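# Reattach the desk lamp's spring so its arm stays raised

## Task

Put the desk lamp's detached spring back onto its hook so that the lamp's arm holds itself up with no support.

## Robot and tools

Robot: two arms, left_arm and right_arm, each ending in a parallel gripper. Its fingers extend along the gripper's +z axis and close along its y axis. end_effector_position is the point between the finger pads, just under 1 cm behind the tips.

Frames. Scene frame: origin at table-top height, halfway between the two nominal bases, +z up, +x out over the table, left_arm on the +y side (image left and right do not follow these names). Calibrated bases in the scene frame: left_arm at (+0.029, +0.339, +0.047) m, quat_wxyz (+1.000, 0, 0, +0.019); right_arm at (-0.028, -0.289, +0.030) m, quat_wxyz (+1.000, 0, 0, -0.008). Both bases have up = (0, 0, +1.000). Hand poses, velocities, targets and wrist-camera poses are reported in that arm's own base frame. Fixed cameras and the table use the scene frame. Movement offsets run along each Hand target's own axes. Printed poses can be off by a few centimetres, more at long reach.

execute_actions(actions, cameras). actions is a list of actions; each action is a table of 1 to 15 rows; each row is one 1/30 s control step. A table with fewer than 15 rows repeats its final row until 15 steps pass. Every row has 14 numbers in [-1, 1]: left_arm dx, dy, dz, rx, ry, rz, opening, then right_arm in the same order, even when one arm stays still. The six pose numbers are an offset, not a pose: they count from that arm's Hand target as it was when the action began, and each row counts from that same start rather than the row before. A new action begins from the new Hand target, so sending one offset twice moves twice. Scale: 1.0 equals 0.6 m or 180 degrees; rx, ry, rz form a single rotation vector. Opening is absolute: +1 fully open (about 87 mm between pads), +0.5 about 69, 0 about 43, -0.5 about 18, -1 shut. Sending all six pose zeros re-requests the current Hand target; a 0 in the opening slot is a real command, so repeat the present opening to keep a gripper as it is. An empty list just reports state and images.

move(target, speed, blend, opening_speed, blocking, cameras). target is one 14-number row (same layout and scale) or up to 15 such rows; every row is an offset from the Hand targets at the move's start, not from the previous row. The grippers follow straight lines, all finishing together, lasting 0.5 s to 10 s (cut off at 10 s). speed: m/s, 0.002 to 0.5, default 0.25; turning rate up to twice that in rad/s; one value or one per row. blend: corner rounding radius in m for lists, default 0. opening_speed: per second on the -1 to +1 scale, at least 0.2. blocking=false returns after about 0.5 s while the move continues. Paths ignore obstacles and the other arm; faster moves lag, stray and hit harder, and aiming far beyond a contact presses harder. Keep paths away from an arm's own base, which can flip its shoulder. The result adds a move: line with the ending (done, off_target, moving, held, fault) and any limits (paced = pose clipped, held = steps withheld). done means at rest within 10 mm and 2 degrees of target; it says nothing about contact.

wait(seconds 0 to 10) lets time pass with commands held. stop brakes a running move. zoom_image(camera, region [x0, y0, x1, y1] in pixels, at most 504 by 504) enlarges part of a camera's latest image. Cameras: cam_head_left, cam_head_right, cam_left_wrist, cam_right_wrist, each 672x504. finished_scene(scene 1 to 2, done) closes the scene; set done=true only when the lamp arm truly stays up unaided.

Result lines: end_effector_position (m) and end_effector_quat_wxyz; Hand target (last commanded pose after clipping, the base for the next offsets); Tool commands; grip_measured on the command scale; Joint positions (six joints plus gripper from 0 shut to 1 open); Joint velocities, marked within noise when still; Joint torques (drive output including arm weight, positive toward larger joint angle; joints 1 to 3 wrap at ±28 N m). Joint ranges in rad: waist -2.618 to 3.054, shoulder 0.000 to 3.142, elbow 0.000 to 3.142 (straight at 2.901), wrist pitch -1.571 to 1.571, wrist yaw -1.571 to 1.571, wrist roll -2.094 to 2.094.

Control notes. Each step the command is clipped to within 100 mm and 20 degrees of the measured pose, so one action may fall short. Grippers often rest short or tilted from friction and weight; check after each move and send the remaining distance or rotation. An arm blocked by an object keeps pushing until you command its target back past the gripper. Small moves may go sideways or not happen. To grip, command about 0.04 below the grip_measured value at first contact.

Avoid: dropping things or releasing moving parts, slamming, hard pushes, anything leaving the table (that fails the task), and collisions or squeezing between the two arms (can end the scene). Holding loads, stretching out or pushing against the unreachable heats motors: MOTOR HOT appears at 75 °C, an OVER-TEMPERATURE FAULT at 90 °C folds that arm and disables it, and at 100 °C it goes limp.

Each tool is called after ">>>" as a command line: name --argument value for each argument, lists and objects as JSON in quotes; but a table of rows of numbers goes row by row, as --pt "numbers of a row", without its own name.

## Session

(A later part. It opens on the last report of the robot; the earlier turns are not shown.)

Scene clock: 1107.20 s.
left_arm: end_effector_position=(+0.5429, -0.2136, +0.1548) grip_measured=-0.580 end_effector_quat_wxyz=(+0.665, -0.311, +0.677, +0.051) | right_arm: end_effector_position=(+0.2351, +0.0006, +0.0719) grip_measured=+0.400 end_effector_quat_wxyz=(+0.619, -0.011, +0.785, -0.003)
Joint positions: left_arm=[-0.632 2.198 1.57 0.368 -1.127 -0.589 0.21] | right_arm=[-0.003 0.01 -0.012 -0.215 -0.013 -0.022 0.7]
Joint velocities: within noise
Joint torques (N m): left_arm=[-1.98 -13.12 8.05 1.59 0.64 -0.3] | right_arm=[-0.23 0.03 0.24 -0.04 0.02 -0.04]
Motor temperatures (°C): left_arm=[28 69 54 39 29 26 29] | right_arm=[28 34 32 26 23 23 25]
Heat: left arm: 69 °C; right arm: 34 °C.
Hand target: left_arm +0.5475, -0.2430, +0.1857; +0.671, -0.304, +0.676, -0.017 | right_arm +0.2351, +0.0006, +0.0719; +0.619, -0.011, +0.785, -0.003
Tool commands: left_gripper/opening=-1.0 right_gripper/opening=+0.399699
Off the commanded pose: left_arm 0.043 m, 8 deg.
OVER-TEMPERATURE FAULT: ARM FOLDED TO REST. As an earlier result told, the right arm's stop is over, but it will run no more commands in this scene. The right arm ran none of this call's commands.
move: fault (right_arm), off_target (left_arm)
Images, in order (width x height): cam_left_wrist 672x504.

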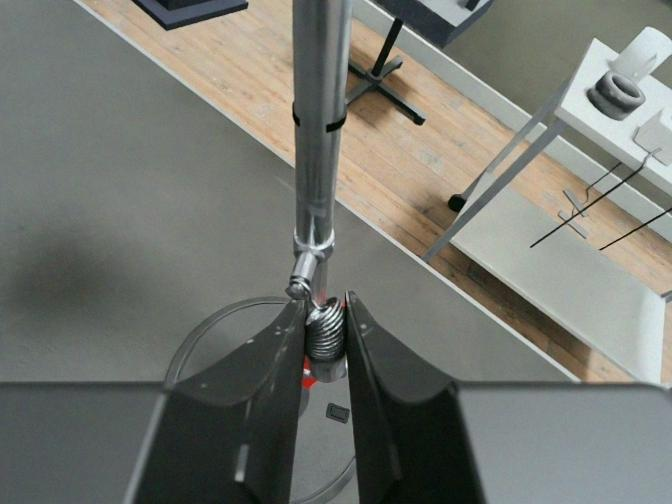

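>>> move --target '[0.02,0.0,0.018,0,0,0,-1,0,0,0,0,0,0,0.4]' --speed 0.06 --cameras '["cam_left_wrist"]'

>>> zoom_image --camera "cam_left_wrist" --region '[280, 285, 390, 425]'

Scene clock: 1115.70 s.
left_arm: end_effector_position=(+0.5437, -0.2136, +0.1556) grip_measured=-0.580 end_effector_quat_wxyz=(+0.662, -0.307, +0.682, +0.054) | right_arm: end_effector_position=(+0.2351, +0.0006, +0.0719) grip_measured=+0.400 end_effector_quat_wxyz=(+0.619, -0.011, +0.785, -0.003)
Joint positions: left_arm=[-0.63 2.197 1.584 0.339 -1.12 -0.59 0.21] | right_arm=[-0.003 0.01 -0.012 -0.215 -0.013 -0.022 0.7]
Joint velocities: within noise
Joint torques (N m): left_arm=[-1.14 -9.58 9.29 2.02 0.69 -0.29] | right_arm=[-0.23 0.05 0.24 -0.04 0.02 -0.04]
Motor temperatures (°C): left_arm=[28 69 53 39 29 26 29] | right_arm=[28 33 32 26 23 23 25]
Heat: left arm: 69 °C; right arm: 33 °C.
Hand target: left_arm +0.5584, -0.2441, +0.1738; +0.671, -0.304, +0.676, -0.017 | right_arm +0.2351, +0.0006, +0.0719; +0.619, -0.011, +0.785, -0.003
Tool commands: left_gripper/opening=-1.0 right_gripper/opening=+0.399699
Off the commanded pose: left_arm 0.038 m, 8 deg.
OVER-TEMPERATURE FAULT: ARM FOLDED TO REST. As an earlier result told, the right arm's stop is over, but it will run no more commands in this scene. The right arm ran none of this call's commands.
move: fault (right_arm), off_target (left_arm)
Images, in order (width x height): cam_left_wrist 672x504.

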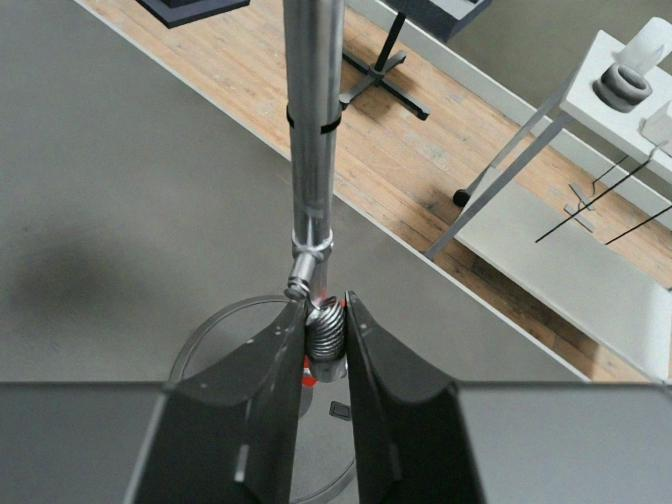

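Scaled by 3.600 from the camera's 672x504 image, which has a finer 960x720 frame.

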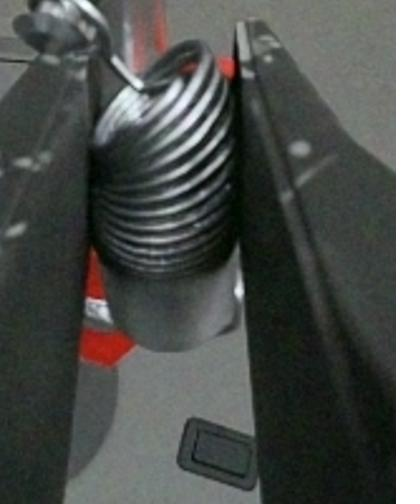

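>>> move --target '[0.025,0.0,0.012,0,0,0,-1,0,0,0,0,0,0,0.4]' --speed 0.06 --cameras '["cam_left_wrist"]'

>>> zoom_image --camera "cam_left_wrist" --region '[280, 285, 390, 425]'

Scene clock: 1118.73 s.
left_arm: end_effector_position=(+0.5508, -0.2164, +0.1528) grip_measured=-0.580 end_effector_quat_wxyz=(+0.666, -0.314, +0.675, +0.053) | right_arm: end_effector_position=(+0.2351, +0.0006, +0.0719) grip_measured=+0.400 end_effector_quat_wxyz=(+0.619, -0.011, +0.785, -0.003)
Joint positions: left_arm=[-0.629 2.235 1.621 0.357 -1.131 -0.59 0.21] | right_arm=[-0.003 0.01 -0.012 -0.215 -0.013 -0.022 0.7]
Joint velocities: within noise
Joint torques (N m): left_arm=[-1.03 -8.72 8.62 2.05 0.82 -0.3] | right_arm=[-0.24 0.05 0.24 -0.03 0.02 -0.04]
Motor temperatures (°C): left_arm=[28 68 54 39 29 26 29] | right_arm=[28 33 32 26 23 23 25]
Heat: left arm: 68 °C; right arm: 33 °C.
Hand target: left_arm +0.5663, -0.2478, +0.1598; +0.671, -0.304, +0.676, -0.017 | right_arm +0.2351, +0.0006, +0.0719; +0.619, -0.011, +0.785, -0.003
Tool commands: left_gripper/opening=-1.0 right_gripper/opening=+0.399699
Off the commanded pose: left_arm 0.036 m, 8 deg.
OVER-TEMPERATURE FAULT: ARM FOLDED TO REST. As an earlier result told, the right arm's stop is over, but it will run no more commands in this scene. The right arm ran none of this call's commands.
move: fault (right_arm), off_target (left_arm)
Images, in order (width x height): cam_left_wrist 672x504.

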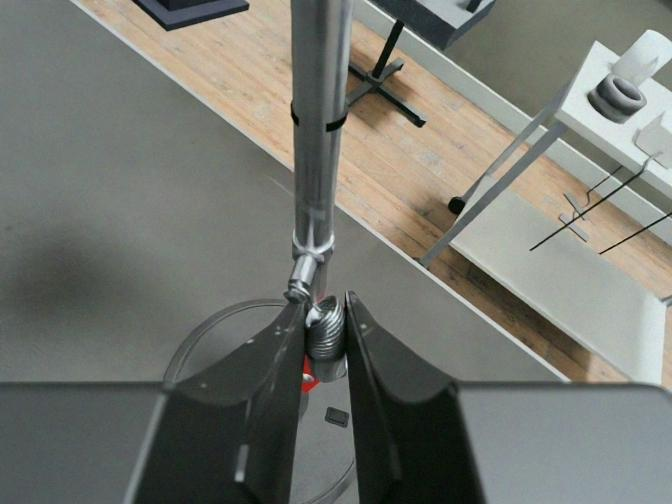

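Scaled by 3.600 from the camera's 672x504 image, which has a finer 960x720 frame.

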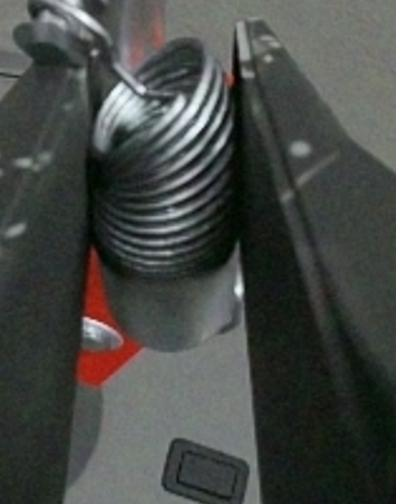

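>>> move --target '[0.015,0.003,0.006,0,-0.06,0,-1,0,0,0,0,0,0,0.4]' --speed 0.06 --cameras '["cam_left_wrist"]'

>>> zoom_image --camera "cam_left_wrist" --region '[280, 285, 390, 425]'

>>> zoom_image --camera "cam_left_wrist" --region '[300, 350, 360, 405]'

Scene clock: 1123.93 s.
left_arm: end_effector_position=(+0.5594, -0.2185, +0.1537) grip_measured=-0.580 end_effector_quat_wxyz=(+0.725, -0.341, +0.596, +0.054) | right_arm: end_effector_position=(+0.2351, +0.0006, +0.0719) grip_measured=+0.400 end_effector_quat_wxyz=(+0.619, -0.011, +0.785, -0.003)
Joint positions: left_arm=[-0.645 2.386 1.623 0.936 -1.234 -0.282 0.21] | right_arm=[-0.003 0.01 -0.012 -0.215 -0.013 -0.022 0.7]
Joint velocities: within noise
Joint torques (N m): left_arm=[-1.78 -8.54 7.42 1.37 0.96 -0.17] | right_arm=[-0.24 0.03 0.21 -0.03 0.02 -0.04]
Motor temperatures (°C): left_arm=[28 67 53 39 29 26 29] | right_arm=[28 33 31 26 23 23 25]
Heat: left arm: 67 °C; right arm: 33 °C.
Hand target: left_arm +0.5696, -0.2488, +0.1505; +0.732, -0.304, +0.610, +0.012 | right_arm +0.2351, +0.0006, +0.0719; +0.619, -0.011, +0.785, -0.003
Tool commands: left_gripper/opening=-1.0 right_gripper/opening=+0.399699
Off the commanded pose: left_arm 0.032 m, 7 deg.
OVER-TEMPERATURE FAULT: ARM FOLDED TO REST. As an earlier result told, the right arm's stop is over, but it will run no more commands in this scene. The right arm ran none of this call's commands.
move: fault (right_arm), off_target (left_arm)
Images, in order (width x height): cam_left_wrist 672x504.

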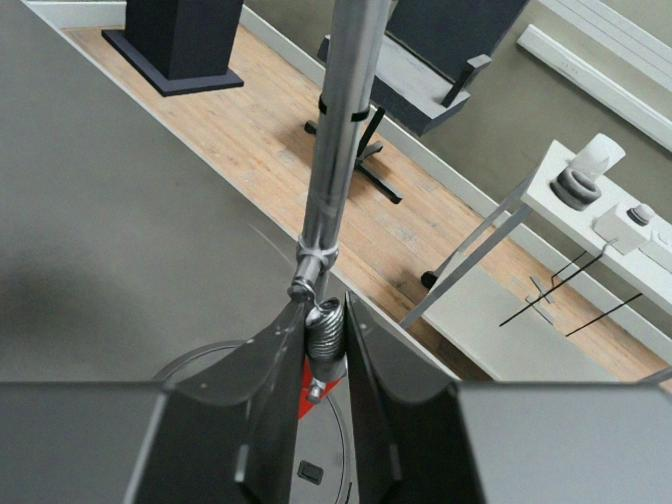

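Scaled by 3.600 from the camera's 672x504 image, which has a finer 960x720 frame.

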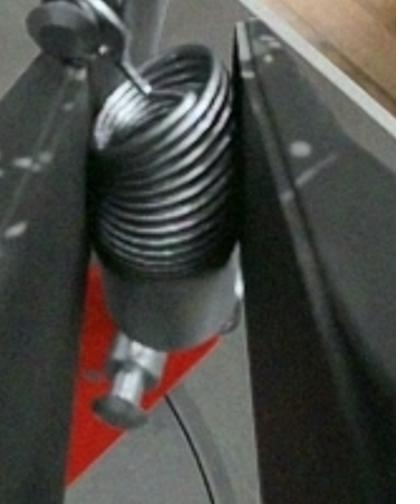

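Scaled by 8.400 from the camera's 672x504 image, which has a finer 960x720 frame.

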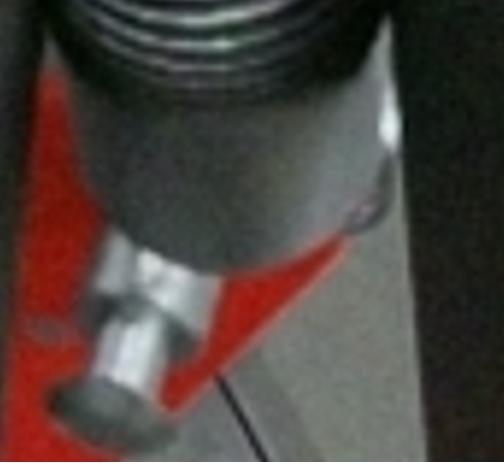

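>>> move --target '[0.01,0.012,-0.035,0,0,0,-1,0,0,0,0,0,0,0.4]' --speed 0.06 --cameras '["cam_left_wrist"]'

>>> zoom_image --camera "cam_left_wrist" --region '[280, 285, 390, 425]'

Scene clock: 1135.37 s.
left_arm: end_effector_position=(+0.5560, -0.2190, +0.1532) grip_measured=-0.580 end_effector_quat_wxyz=(+0.733, -0.347, +0.584, +0.034) | right_arm: end_effector_position=(+0.2351, +0.0006, +0.0719) grip_measured=+0.400 end_effector_quat_wxyz=(+0.619, -0.011, +0.785, -0.003)
Joint positions: left_arm=[-0.648 2.386 1.584 1.028 -1.223 -0.278 0.21] | right_arm=[-0.003 0.01 -0.012 -0.215 -0.013 -0.022 0.7]
Joint velocities: within noise
Joint torques (N m): left_arm=[-4.34 -9.28 4.59 1.21 0.59 -0.05] | right_arm=[-0.23 0.05 0.24 -0.03 0.02 -0.04]
Motor temperatures (°C): left_arm=[28 66 54 37 29 25 29] | right_arm=[27 33 31 26 23 23 25]
Heat: left arm: 66 °C; right arm: 33 °C.
Hand target: left_arm +0.5498, -0.2547, +0.1404; +0.732, -0.304, +0.610, +0.012 | right_arm +0.2351, +0.0006, +0.0719; +0.619, -0.011, +0.785, -0.003
Tool commands: left_gripper/opening=-1.0 right_gripper/opening=+0.399699
Off the commanded pose: left_arm 0.038 m, 6 deg.
OVER-TEMPERATURE FAULT: ARM FOLDED TO REST. As an earlier result told, the right arm's stop is over, but it will run no more commands in this scene. The right arm ran none of this call's commands.
move: fault (right_arm), off_target (left_arm)
Images, in order (width x height): cam_left_wrist 672x504.

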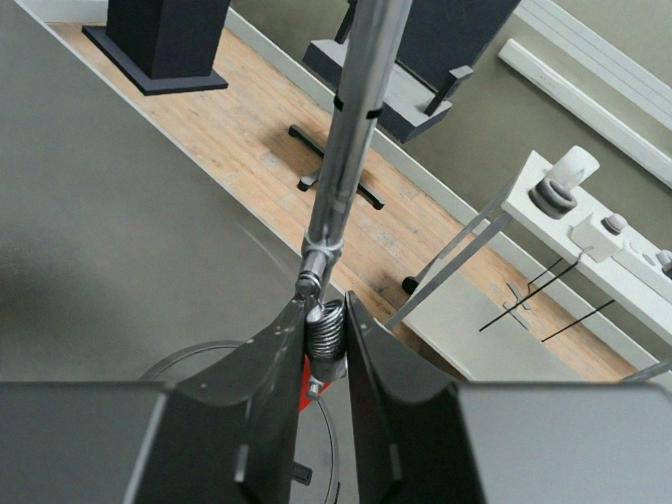

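Scaled by 3.600 from the camera's 672x504 image, which has a finer 960x720 frame.

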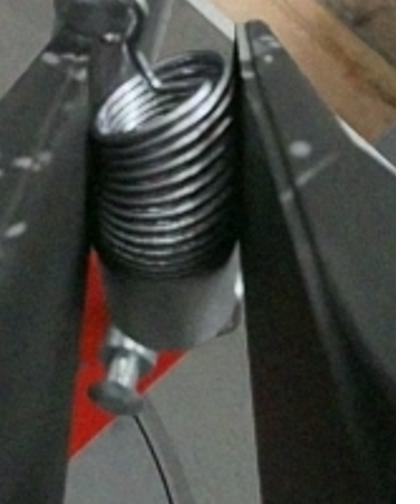

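>>> move --target '[0.01,0.0,0.015,0,0.17,0.03,-1,0,0,0,0,0,0,0.4]' --speed 0.1 --cameras '["cam_left_wrist"]'

>>> zoom_image --camera "cam_left_wrist" --region '[260, 255, 410, 425]'

Scene clock: 1157.83 s.
left_arm: end_effector_position=(+0.5536, -0.2222, +0.1446) grip_measured=-0.579 end_effector_quat_wxyz=(+0.565, -0.283, +0.775, +0.027) | right_arm: end_effector_position=(+0.2351, +0.0006, +0.0719) grip_measured=+0.400 end_effector_quat_wxyz=(+0.619, -0.011, +0.785, -0.003)
Joint positions: left_arm=[-0.579 2.225 1.842 -0.223 -0.884 -0.794 0.21] | right_arm=[-0.003 0.01 -0.012 -0.215 -0.013 -0.022 0.7]
Joint velocities: within noise
Joint torques (N m): left_arm=[-0.72 -9.05 7.42 1.69 0.93 -0.33] | right_arm=[-0.21 0.03 0.24 -0.03 0.01 -0.04]
Motor temperatures (°C): left_arm=[28 64 51 35 29 25 29] | right_arm=[27 33 31 26 23 23 25]
Heat: left arm: 64 °C; right arm: 33 °C.
Hand target: left_arm +0.5593, -0.2526, +0.1356; +0.544, -0.268, +0.795, -0.035 | right_arm +0.2351, +0.0006, +0.0719; +0.619, -0.011, +0.785, -0.003
Tool commands: left_gripper/opening=-1.0 right_gripper/opening=+0.399699
Off the commanded pose: left_arm 0.032 m, 8 deg.
OVER-TEMPERATURE FAULT: ARM FOLDED TO REST. As an earlier result told, the right arm's stop is over, but it will run no more commands in this scene. The right arm ran none of this call's commands.
move: fault (right_arm), off_target (left_arm)
Images, in order (width x height): cam_left_wrist 672x504.

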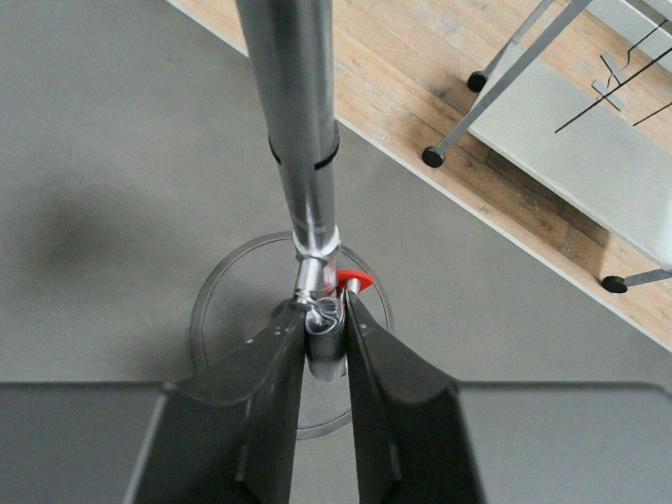

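Scaled by 2.965 from the camera's 672x504 image, which has a finer 960x720 frame.

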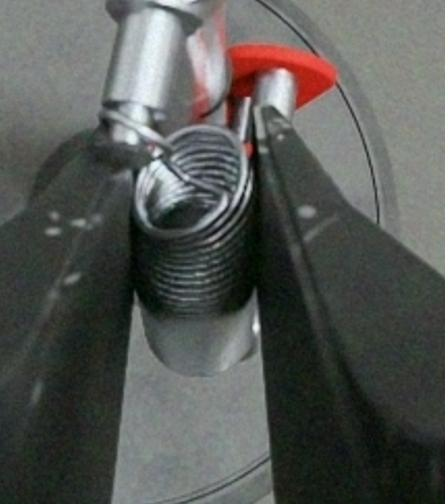

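>>> move --target '[-0.025,-0.025,-0.004,0,0,-0.04,-1,0,0,0,0,0,0,0.4]' --speed 0.08 --cameras '["cam_left_wrist"]'

>>> zoom_image --camera "cam_left_wrist" --region '[260, 255, 410, 425]'

Scene clock: 1161.83 s.
left_arm: end_effector_position=(+0.5533, -0.2237, +0.1476) grip_measured=-0.579 end_effector_quat_wxyz=(+0.543, -0.318, +0.777, +0.005) | right_arm: end_effector_position=(+0.2351, +0.0006, +0.0719) grip_measured=+0.400 end_effector_quat_wxyz=(+0.619, -0.011, +0.785, -0.003)
Joint positions: left_arm=[-0.569 2.235 1.915 -0.351 -0.848 -0.917 0.21] | right_arm=[-0.003 0.01 -0.012 -0.215 -0.013 -0.022 0.7]
Joint velocities: within noise
Joint torques (N m): left_arm=[-1.29 -8.96 8.88 2.15 0.64 -0.33] | right_arm=[-0.24 0.06 0.24 -0.03 0.02 -0.04]
Motor temperatures (°C): left_arm=[28 64 51 36 29 25 29] | right_arm=[27 33 31 26 23 23 25]
Heat: left arm: 64 °C; right arm: 33 °C.
Hand target: left_arm +0.5670, -0.2592, +0.1546; +0.541, -0.317, +0.776, -0.069 | right_arm +0.2351, +0.0006, +0.0719; +0.619, -0.011, +0.785, -0.003
Tool commands: left_gripper/opening=-1.0 right_gripper/opening=+0.399699
Off the commanded pose: left_arm 0.038 m, 8 deg.
OVER-TEMPERATURE FAULT: ARM FOLDED TO REST. As an earlier result told, the right arm's stop is over, but it will run no more commands in this scene. The right arm ran none of this call's commands.
move: fault (right_arm), off_target (left_arm)
Images, in order (width x height): cam_left_wrist 672x504.

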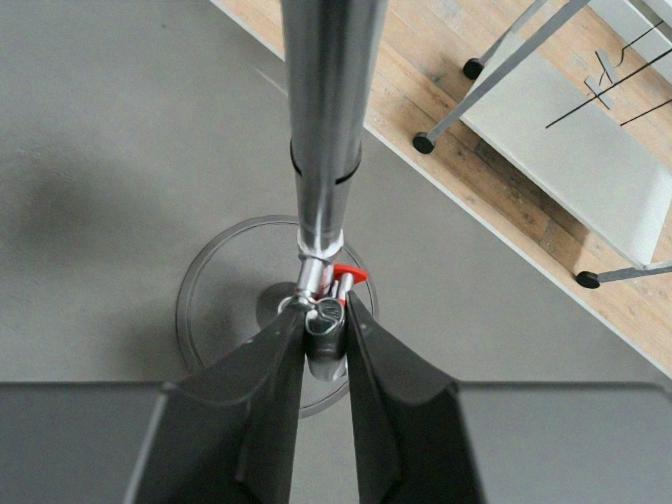

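Scaled by 2.965 from the camera's 672x504 image, which has a finer 960x720 frame.

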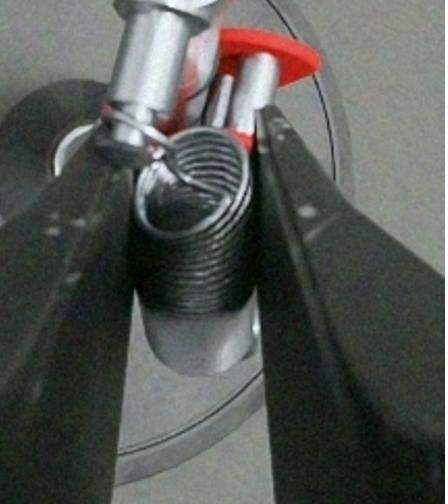

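>>> move --target '[0.004,-0.006,0.008,0,-0.07,0,-1,0,0,0,0,0,0,0.4]' --speed 0.08 --cameras '["cam_left_wrist"]'

>>> zoom_image --camera "cam_left_wrist" --region '[260, 255, 410, 425]'

Scene clock: 1168.93 s.
left_arm: end_effector_position=(+0.5647, -0.2303, +0.1491) grip_measured=-0.579 end_effector_quat_wxyz=(+0.617, -0.331, +0.714, +0.025) | right_arm: end_effector_position=(+0.2351, +0.0006, +0.0719) grip_measured=+0.400 end_effector_quat_wxyz=(+0.619, -0.011, +0.785, -0.003)
Joint positions: left_arm=[-0.611 2.283 1.841 -0.04 -1.033 -0.817 0.21] | right_arm=[-0.003 0.01 -0.012 -0.215 -0.013 -0.022 0.7]
Joint velocities: within noise
Joint torques (N m): left_arm=[-2.14 -9.62 6.6 2.34 0.39 -0.1] | right_arm=[-0.21 0.02 0.24 -0.03 0.02 -0.03]
Motor temperatures (°C): left_arm=[28 63 52 38 29 25 29] | right_arm=[27 33 31 26 23 23 25]
Heat: left arm: 63 °C; right arm: 33 °C.
Hand target: left_arm +0.5722, -0.2623, +0.1525; +0.623, -0.323, +0.712, -0.034 | right_arm +0.2351, +0.0006, +0.0719; +0.619, -0.011, +0.785, -0.003
Tool commands: left_gripper/opening=-1.0 right_gripper/opening=+0.399699
Off the commanded pose: left_arm 0.033 m, 7 deg.
OVER-TEMPERATURE FAULT: ARM FOLDED TO REST. As an earlier result told, the right arm's stop is over, but it will run no more commands in this scene. The right arm ran none of this call's commands.
move: fault (right_arm), off_target (left_arm)
Images, in order (width x height): cam_left_wrist 672x504.

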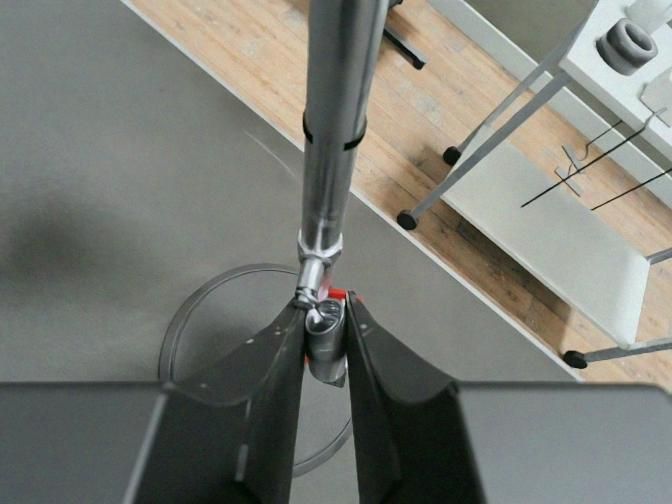

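Scaled by 2.965 from the camera's 672x504 image, which has a finer 960x720 frame.

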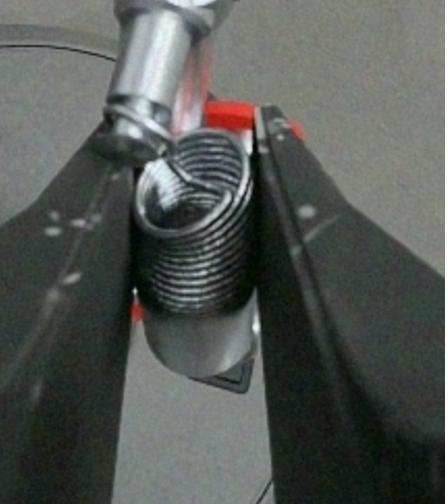

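>>> move --target '[0.008,-0.008,0.015,0,-0.07,0,-1,0,0,0,0,0,0,0.4]' --speed 0.08 --cameras '["cam_left_wrist"]'

>>> zoom_image --camera "cam_left_wrist" --region '[260, 255, 410, 425]'

>>> zoom_image --camera "cam_left_wrist" --region '[300, 350, 360, 405]'

Scene clock: 1177.13 s.
left_arm: end_effector_position=(+0.5746, -0.2348, +0.1505) grip_measured=-0.579 end_effector_quat_wxyz=(+0.692, -0.347, +0.630, +0.055) | right_arm: end_effector_position=(+0.2351, +0.0006, +0.0719) grip_measured=+0.400 end_effector_quat_wxyz=(+0.619, -0.011, +0.785, -0.003)
Joint positions: left_arm=[-0.646 2.405 1.807 0.494 -1.226 -0.523 0.21] | right_arm=[-0.003 0.01 -0.012 -0.215 -0.013 -0.022 0.7]
Joint velocities: within noise
Joint torques (N m): left_arm=[-1.89 -9.58 6.8 1.88 0.75 -0.17] | right_arm=[-0.24 0.05 0.23 -0.03 0.02 -0.04]
Motor temperatures (°C): left_arm=[28 62 52 39 29 25 29] | right_arm=[27 33 31 26 23 23 25]
Heat: left arm: 62 °C; right arm: 33 °C.
Hand target: left_arm +0.5823, -0.2652, +0.1483; +0.697, -0.324, +0.640, +0.002 | right_arm +0.2351, +0.0006, +0.0719; +0.619, -0.011, +0.785, -0.003
Tool commands: left_gripper/opening=-1.0 right_gripper/opening=+0.399699
Off the commanded pose: left_arm 0.031 m, 7 deg.
OVER-TEMPERATURE FAULT: ARM FOLDED TO REST. As an earlier result told, the right arm's stop is over, but it will run no more commands in this scene. The right arm ran none of this call's commands.
move: fault (right_arm), off_target (left_arm)
Images, in order (width x height): cam_left_wrist 672x504.

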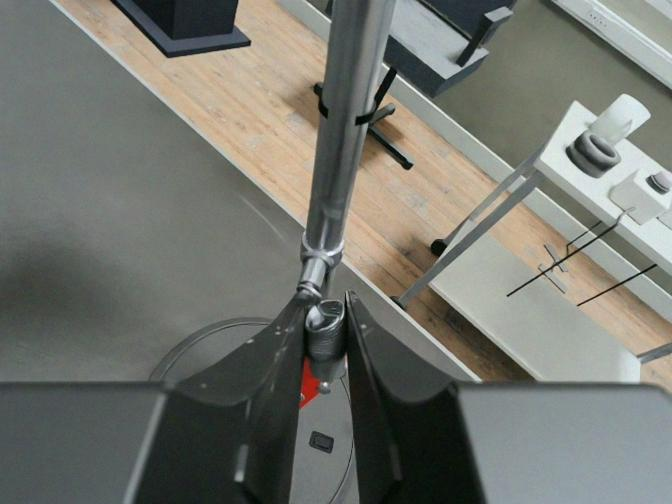

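Scaled by 2.965 from the camera's 672x504 image, which has a finer 960x720 frame.

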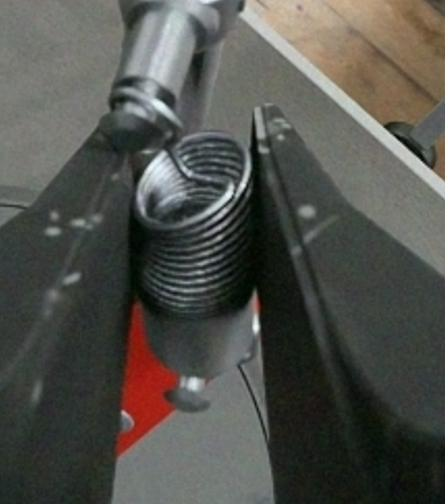

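Scaled by 8.400 from the camera's 672x504 image, which has a finer 960x720 frame.

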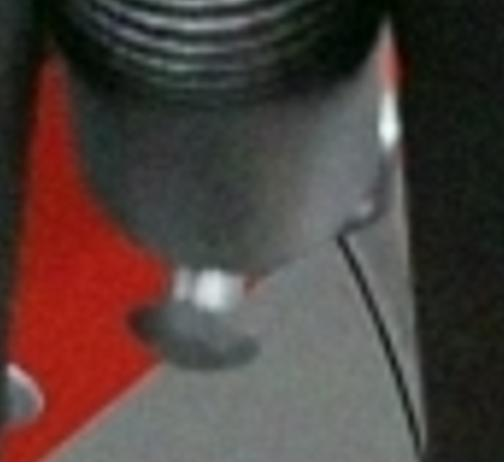

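>>> move --target '[0.02,0.06,0,0,0,0,-1,0,0,0,0,0,0,0.4]' --speed 0.06 --cameras '["cam_left_wrist"]'

>>> zoom_image --camera "cam_left_wrist" --region '[260, 255, 410, 425]'

>>> zoom_image --camera "cam_left_wrist" --region '[300, 350, 360, 405]'

Scene clock: 1182.97 s.
left_arm: end_effector_position=(+0.5695, -0.2220, +0.1428) grip_measured=-0.579 end_effector_quat_wxyz=(+0.711, -0.373, +0.597, +0.009) | right_arm: end_effector_position=(+0.2351, +0.0006, +0.0719) grip_measured=+0.400 end_effector_quat_wxyz=(+0.619, -0.011, +0.785, -0.003)
Joint positions: left_arm=[-0.63 2.383 1.644 0.765 -1.2 -0.521 0.211] | right_arm=[-0.003 0.01 -0.012 -0.215 -0.013 -0.022 0.7]
Joint velocities: within noise
Joint torques (N m): left_arm=[-1.33 -10.03 3.99 0.9 0.76 -0.05] | right_arm=[-0.21 0.02 0.23 -0.04 0.02 -0.04]
Motor temperatures (°C): left_arm=[28 61 51 38 29 25 29] | right_arm=[27 32 31 26 23 23 25]
Heat: left arm: 61 °C; right arm: 32 °C.
Hand target: left_arm +0.5695, -0.2417, +0.1216; +0.697, -0.324, +0.640, +0.002 | right_arm +0.2351, +0.0006, +0.0719; +0.619, -0.011, +0.785, -0.003
Tool commands: left_gripper/opening=-1.0 right_gripper/opening=+0.399699
Off the commanded pose: left_arm 0.029 m, 8 deg.
OVER-TEMPERATURE FAULT: ARM FOLDED TO REST. As an earlier result told, the right arm's stop is over, but it will run no more commands in this scene. The right arm ran none of this call's commands.
move: fault (right_arm), off_target (left_arm)
Images, in order (width x height): cam_left_wrist 672x504.

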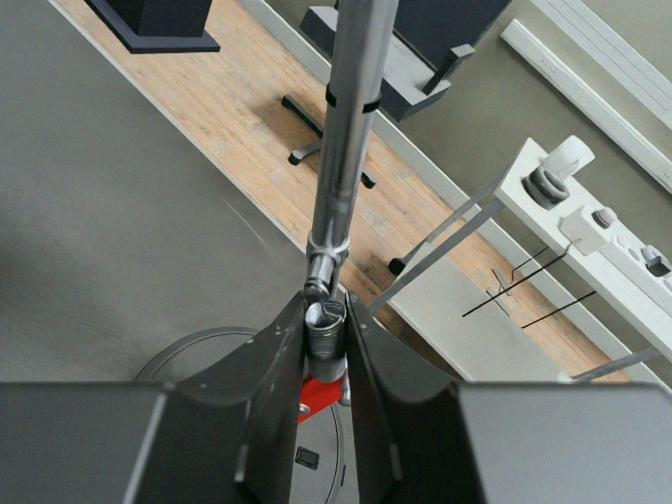

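Scaled by 2.965 from the camera's 672x504 image, which has a finer 960x720 frame.

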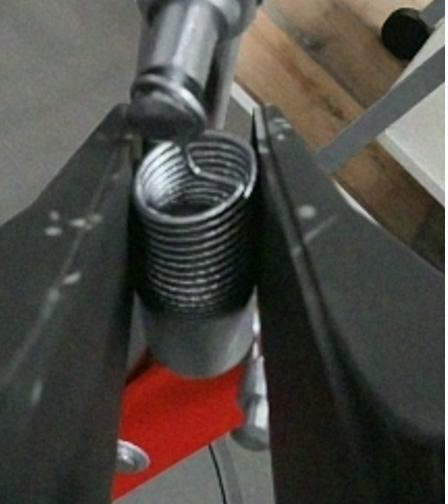

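Scaled by 8.400 from the camera's 672x504 image, which has a finer 960x720 frame.

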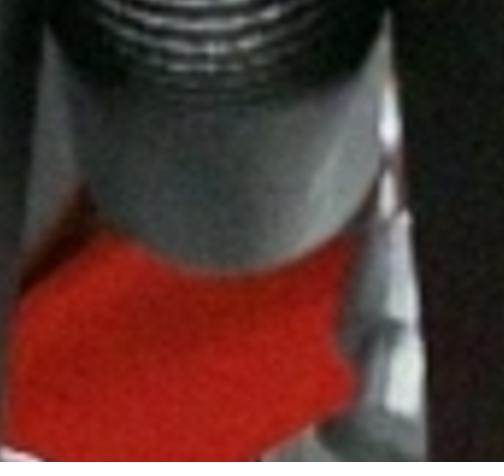

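>>> move --pt "-0.025 -0.075 -0.012 0 0.08 0 -1 0 0 0 0 0 0 0.4" --pt "0.035 -0.085 -0.004 0 0.08 0 -1 0 0 0 0 0 0 0.4" --speed 0.08 --cameras '["cam_left_wrist"]'

>>> zoom_image --camera "cam_left_wrist" --region '[260, 255, 410, 425]'

Scene clock: 1197.37 s.
left_arm: end_effector_position=(+0.5872, -0.2517, +0.1468) grip_measured=-0.578 end_effector_quat_wxyz=(+0.630, -0.348, +0.694, +0.014) | right_arm: end_effector_position=(+0.2351, +0.0006, +0.0719) grip_measured=+0.400 end_effector_quat_wxyz=(+0.619, -0.011, +0.785, -0.003)
Joint positions: left_arm=[-0.625 2.421 2.038 -0.06 -1.071 -0.837 0.211] | right_arm=[-0.003 0.01 -0.012 -0.215 -0.013 -0.022 0.7]
Joint velocities: within noise
Joint torques (N m): left_arm=[-2.45 -8.43 7.47 1.65 0.83 -0.31] | right_arm=[-0.23 0.03 0.23 -0.03 0.02 -0.04]
Motor temperatures (°C): left_arm=[28 60 50 36 29 25 29] | right_arm=[27 32 31 25 23 23 25]
Heat: left arm: 60 °C; right arm: 32 °C.
Hand target: left_arm +0.5924, -0.2918, +0.1259; +0.611, -0.322, +0.722, -0.039 | right_arm +0.2351, +0.0006, +0.0719; +0.619, -0.011, +0.785, -0.003
Tool commands: left_gripper/opening=-1.0 right_gripper/opening=+0.399699
Off the commanded pose: left_arm 0.046 m, 8 deg.
OVER-TEMPERATURE FAULT: ARM FOLDED TO REST. As an earlier result told, the right arm's stop is over, but it will run no more commands in this scene. The right arm ran none of this call's commands.
move: fault (right_arm), off_target (left_arm)
Images, in order (width x height): cam_left_wrist 672x504.

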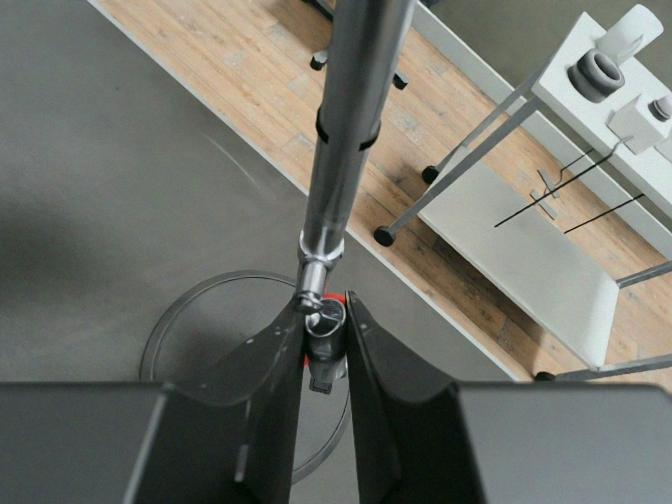

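Scaled by 2.965 from the camera's 672x504 image, which has a finer 960x720 frame.

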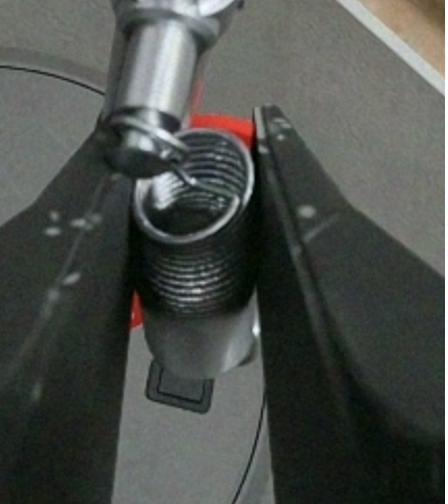

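>>> move --target '[0.045,-0.01,0.008,0,0,0,-1,0,0,0,0,0,0,0.4]' --speed 0.08 --cameras '["cam_left_wrist"]'

>>> zoom_image --camera "cam_left_wrist" --region '[260, 255, 410, 425]'

Scene clock: 1202.23 s.
left_arm: end_effector_position=(+0.5938, -0.2604, +0.1455) grip_measured=-0.578 end_effector_quat_wxyz=(+0.642, -0.365, +0.674, +0.010) | right_arm: end_effector_position=(+0.2351, +0.0006, +0.0719) grip_measured=+0.400 end_effector_quat_wxyz=(+0.619, -0.011, +0.785, -0.003)
Joint positions: left_arm=[-0.637 2.483 2.111 -0.038 -1.117 -0.853 0.211] | right_arm=[-0.003 0.01 -0.012 -0.215 -0.013 -0.022 0.7]
Joint velocities: within noise
Joint torques (N m): left_arm=[-3.11 -7.47 6.41 1.45 1.09 -0.32] | right_arm=[-0.21 0.03 0.24 -0.03 0.02 -0.04]
Motor temperatures (°C): left_arm=[28 60 50 36 29 25 29] | right_arm=[27 32 31 25 23 23 25]
Heat: left arm: 60 °C; right arm: 32 °C.
Hand target: left_arm +0.5981, -0.3086, +0.1042; +0.611, -0.322, +0.722, -0.039 | right_arm +0.2351, +0.0006, +0.0719; +0.619, -0.011, +0.785, -0.003
Tool commands: left_gripper/opening=-1.0 right_gripper/opening=+0.399699
Off the commanded pose: left_arm 0.064 m, 10 deg.
OVER-TEMPERATURE FAULT: ARM FOLDED TO REST. As an earlier result told, the right arm's stop is over, but it will run no more commands in this scene. The right arm ran none of this call's commands.
move: fault (right_arm), off_target (left_arm)
Images, in order (width x height): cam_left_wrist 672x504.

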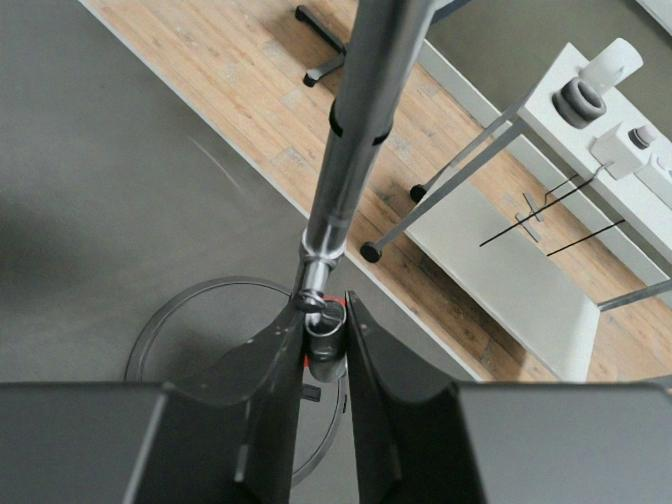

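Scaled by 2.965 from the camera's 672x504 image, which has a finer 960x720 frame.

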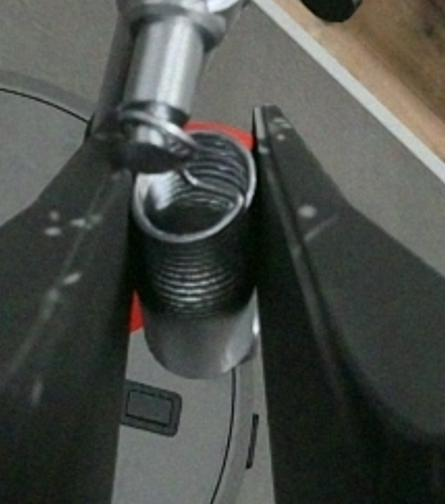

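>>> move --target '[0.0,0.022,-0.03,0,0.1,0,-1,0,0,0,0,0,0,0.4]' --speed 0.08 --cameras '["cam_left_wrist"]'

>>> zoom_image --camera "cam_left_wrist" --region '[260, 255, 410, 425]'

Scene clock: 1210.13 s.
left_arm: end_effector_position=(+0.5894, -0.2650, +0.1418) grip_measured=-0.578 end_effector_quat_wxyz=(+0.552, -0.353, +0.753, -0.056) | right_arm: end_effector_position=(+0.2351, +0.0006, +0.0719) grip_measured=+0.400 end_effector_quat_wxyz=(+0.619, -0.011, +0.785, -0.003)
Joint positions: left_arm=[-0.586 2.419 2.164 -0.349 -0.828 -1.009 0.211] | right_arm=[-0.003 0.01 -0.012 -0.215 -0.013 -0.022 0.7]
Joint velocities: within noise
Joint torques (N m): left_arm=[-2.44 -9.1 5.67 1.02 1.18 -0.24] | right_arm=[-0.25 0.05 0.24 -0.03 0.03 -0.04]
Motor temperatures (°C): left_arm=[28 59 50 36 30 25 29] | right_arm=[27 32 31 25 23 23 25]
Heat: left arm: 59 °C; right arm: 32 °C.
Hand target: left_arm +0.5762, -0.3044, +0.1026; +0.491, -0.312, +0.809, -0.089 | right_arm +0.2351, +0.0006, +0.0719; +0.619, -0.011, +0.785, -0.003
Tool commands: left_gripper/opening=-1.0 right_gripper/opening=+0.399699
Off the commanded pose: left_arm 0.057 m, 11 deg.
OVER-TEMPERATURE FAULT: ARM FOLDED TO REST. As an earlier result told, the right arm's stop is over, but it will run no more commands in this scene. The right arm ran none of this call's commands.
move: fault (right_arm), off_target (left_arm)
Images, in order (width x height): cam_left_wrist 672x504.

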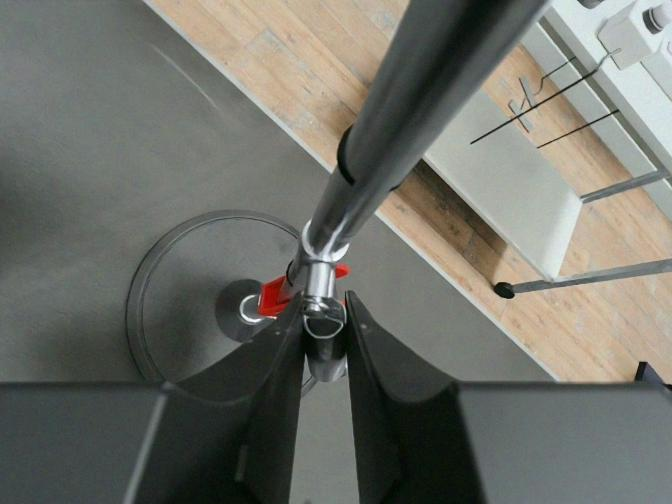

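Scaled by 2.965 from the camera's 672x504 image, which has a finer 960x720 frame.

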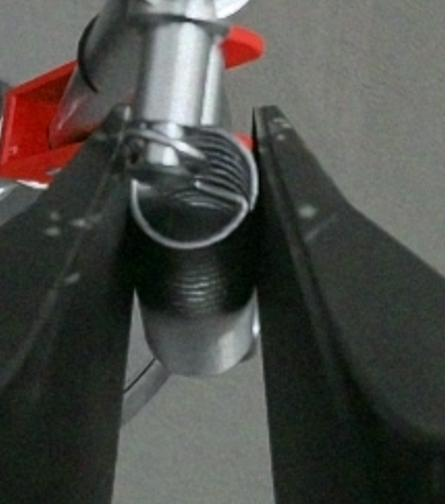

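>>> move --target '[0.055,0.034,0.037,0,-0.03,0.05,-1,0,0,0,0,0,0,0.4]' --speed 0.06 --cameras '["cam_left_wrist"]'

>>> zoom_image --camera "cam_left_wrist" --region '[260, 255, 410, 425]'

Scene clock: 1231.60 s.
left_arm: end_effector_position=(+0.5933, -0.2621, +0.1351) grip_measured=-0.579 end_effector_quat_wxyz=(+0.605, -0.328, +0.725, -0.029) | right_arm: end_effector_position=(+0.2351, +0.0006, +0.0719) grip_measured=+0.400 end_effector_quat_wxyz=(+0.619, -0.011, +0.785, -0.003)
Joint positions: left_arm=[-0.605 2.415 2.022 -0.069 -0.93 -0.853 0.211] | right_arm=[-0.003 0.01 -0.012 -0.215 -0.013 -0.022 0.7]
Joint velocities: within noise
Joint torques (N m): left_arm=[-3.26 -6.95 2.82 0.81 1.26 -0.04] | right_arm=[-0.23 0.03 0.24 -0.03 0.02 -0.04]
Motor temperatures (°C): left_arm=[28 59 49 34 31 25 29] | right_arm=[27 32 31 25 23 23 25]
Heat: left arm: 59 °C; right arm: 32 °C.
Hand target: left_arm +0.5759, -0.3042, +0.0579; +0.534, -0.251, +0.807, -0.035 | right_arm +0.2351, +0.0006, +0.0719; +0.619, -0.011, +0.785, -0.003
Tool commands: left_gripper/opening=-1.0 right_gripper/opening=+0.399699
Off the commanded pose: left_arm 0.090 m, 15 deg.
OVER-TEMPERATURE FAULT: ARM FOLDED TO REST. As an earlier result told, the right arm's stop is over, but it will run no more commands in this scene. The right arm ran none of this call's commands.
move: fault (right_arm), off_target (left_arm)
Images, in order (width x height): cam_left_wrist 672x504.

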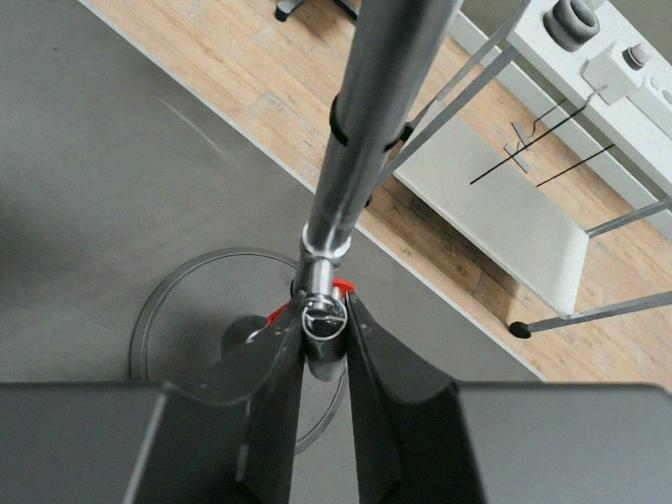

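Scaled by 2.965 from the camera's 672x504 image, which has a finer 960x720 frame.

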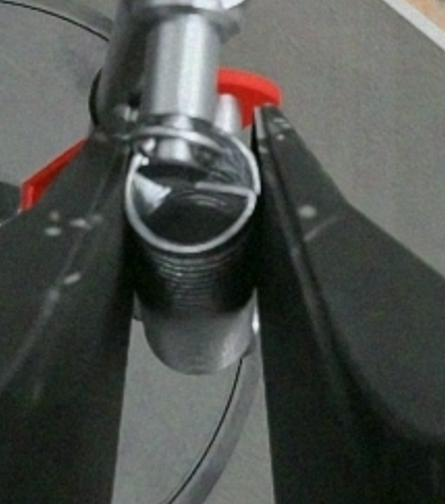

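>>> move --target '[0.01,-0.015,0.01,0,-0.1,0,-1,0,0,0,0,0,0,0.4]' --speed 0.06 --cameras '["cam_left_wrist"]'

>>> zoom_image --camera "cam_left_wrist" --region '[260, 255, 410, 425]'

>>> zoom_image --camera "cam_left_wrist" --region '[300, 350, 360, 405]'

Scene clock: 1238.20 s.
left_arm: end_effector_position=(+0.5924, -0.2618, +0.1368) grip_measured=-0.579 end_effector_quat_wxyz=(+0.700, -0.355, +0.620, -0.011) | right_arm: end_effector_position=(+0.2351, +0.0006, +0.0719) grip_measured=+0.400 end_effector_quat_wxyz=(+0.619, -0.011, +0.785, -0.003)
Joint positions: left_arm=[-0.652 2.497 1.884 0.562 -1.156 -0.582 0.21] | right_arm=[-0.003 0.01 -0.012 -0.215 -0.013 -0.022 0.7]
Joint velocities: within noise
Joint torques (N m): left_arm=[-5.15 -5.67 2.85 0.37 1.02 -0.02] | right_arm=[-0.21 0.05 0.25 -0.03 0.02 -0.04]
Motor temperatures (°C): left_arm=[28 58 48 33 31 25 29] | right_arm=[27 32 31 25 23 23 25]
Heat: left arm: 58 °C; right arm: 32 °C.
Hand target: left_arm +0.5826, -0.3135, +0.0532; +0.653, -0.254, +0.713, +0.004 | right_arm +0.2351, +0.0006, +0.0719; +0.619, -0.011, +0.785, -0.003
Tool commands: left_gripper/opening=-1.0 right_gripper/opening=+0.399699
Off the commanded pose: left_arm 0.099 m, 17 deg.
OVER-TEMPERATURE FAULT: ARM FOLDED TO REST. As an earlier result told, the right arm's stop is over, but it will run no more commands in this scene. The right arm ran none of this call's commands.
move: fault (right_arm), off_target (left_arm)
Images, in order (width x height): cam_left_wrist 672x504.

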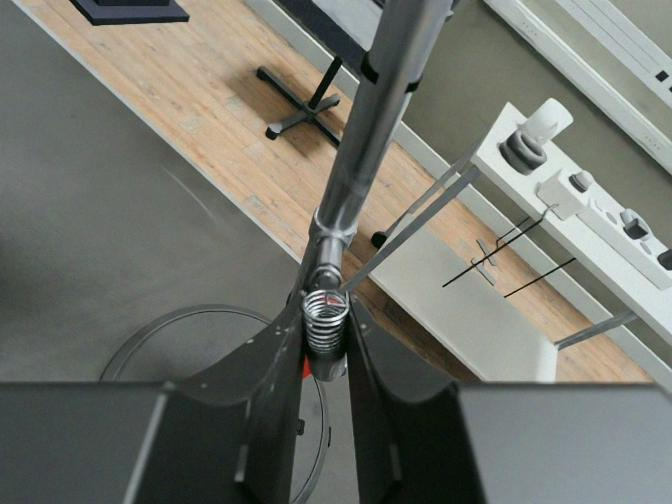

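Scaled by 2.965 from the camera's 672x504 image, which has a finer 960x720 frame.

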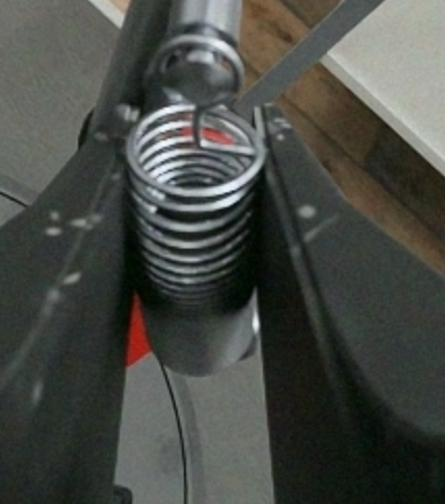

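Scaled by 8.400 from the camera's 672x504 image, which has a finer 960x720 frame.

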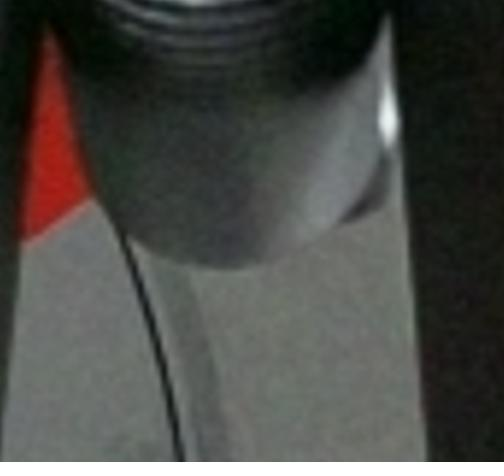

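>>> move --target '[-0.077,-0.005,-0.011,0,0,0,-1,0,0,0,0,0,0,0.4]' --speed 0.06 --cameras '["cam_left_wrist"]'

>>> zoom_image --camera "cam_left_wrist" --region '[260, 255, 410, 425]'

Scene clock: 1246.63 s.
left_arm: end_effector_position=(+0.5893, -0.2603, +0.1376) grip_measured=-0.579 end_effector_quat_wxyz=(+0.693, -0.327, +0.643, +0.009) | right_arm: end_effector_position=(+0.2351, +0.0006, +0.0719) grip_measured=+0.400 end_effector_quat_wxyz=(+0.619, -0.011, +0.785, -0.003)
Joint positions: left_arm=[-0.651 2.47 1.87 0.504 -1.132 -0.544 0.21] | right_arm=[-0.003 0.01 -0.012 -0.215 -0.013 -0.022 0.7]
Joint velocities: within noise
Joint torques (N m): left_arm=[-4.21 -10.09 4.6 0.28 0.88 -0.17] | right_arm=[-0.23 0.03 0.25 -0.03 0.02 -0.05]
Motor temperatures (°C): left_arm=[29 57 47 33 31 25 29] | right_arm=[27 32 31 25 23 23 25]
Heat: left arm: 57 °C; right arm: 32 °C.
Hand target: left_arm +0.5785, -0.3017, +0.0984; +0.653, -0.254, +0.713, +0.005 | right_arm +0.2351, +0.0006, +0.0719; +0.619, -0.011, +0.785, -0.003
Tool commands: left_gripper/opening=-1.0 right_gripper/opening=+0.399699
Off the commanded pose: left_arm 0.058 m, 12 deg.
OVER-TEMPERATURE FAULT: ARM FOLDED TO REST. As an earlier result told, the right arm's stop is over, but it will run no more commands in this scene. The right arm ran none of this call's commands.
move: fault (right_arm), off_target (left_arm)
Images, in order (width x height): cam_left_wrist 672x504.

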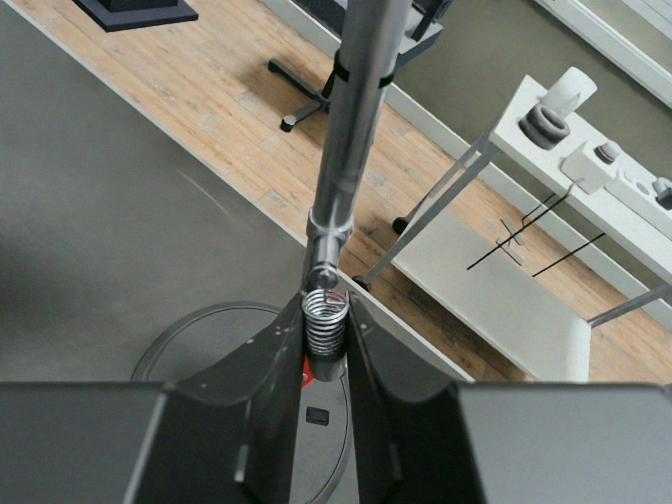

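Scaled by 2.965 from the camera's 672x504 image, which has a finer 960x720 frame.

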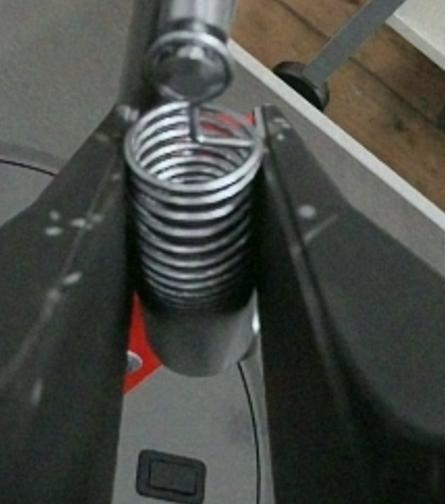

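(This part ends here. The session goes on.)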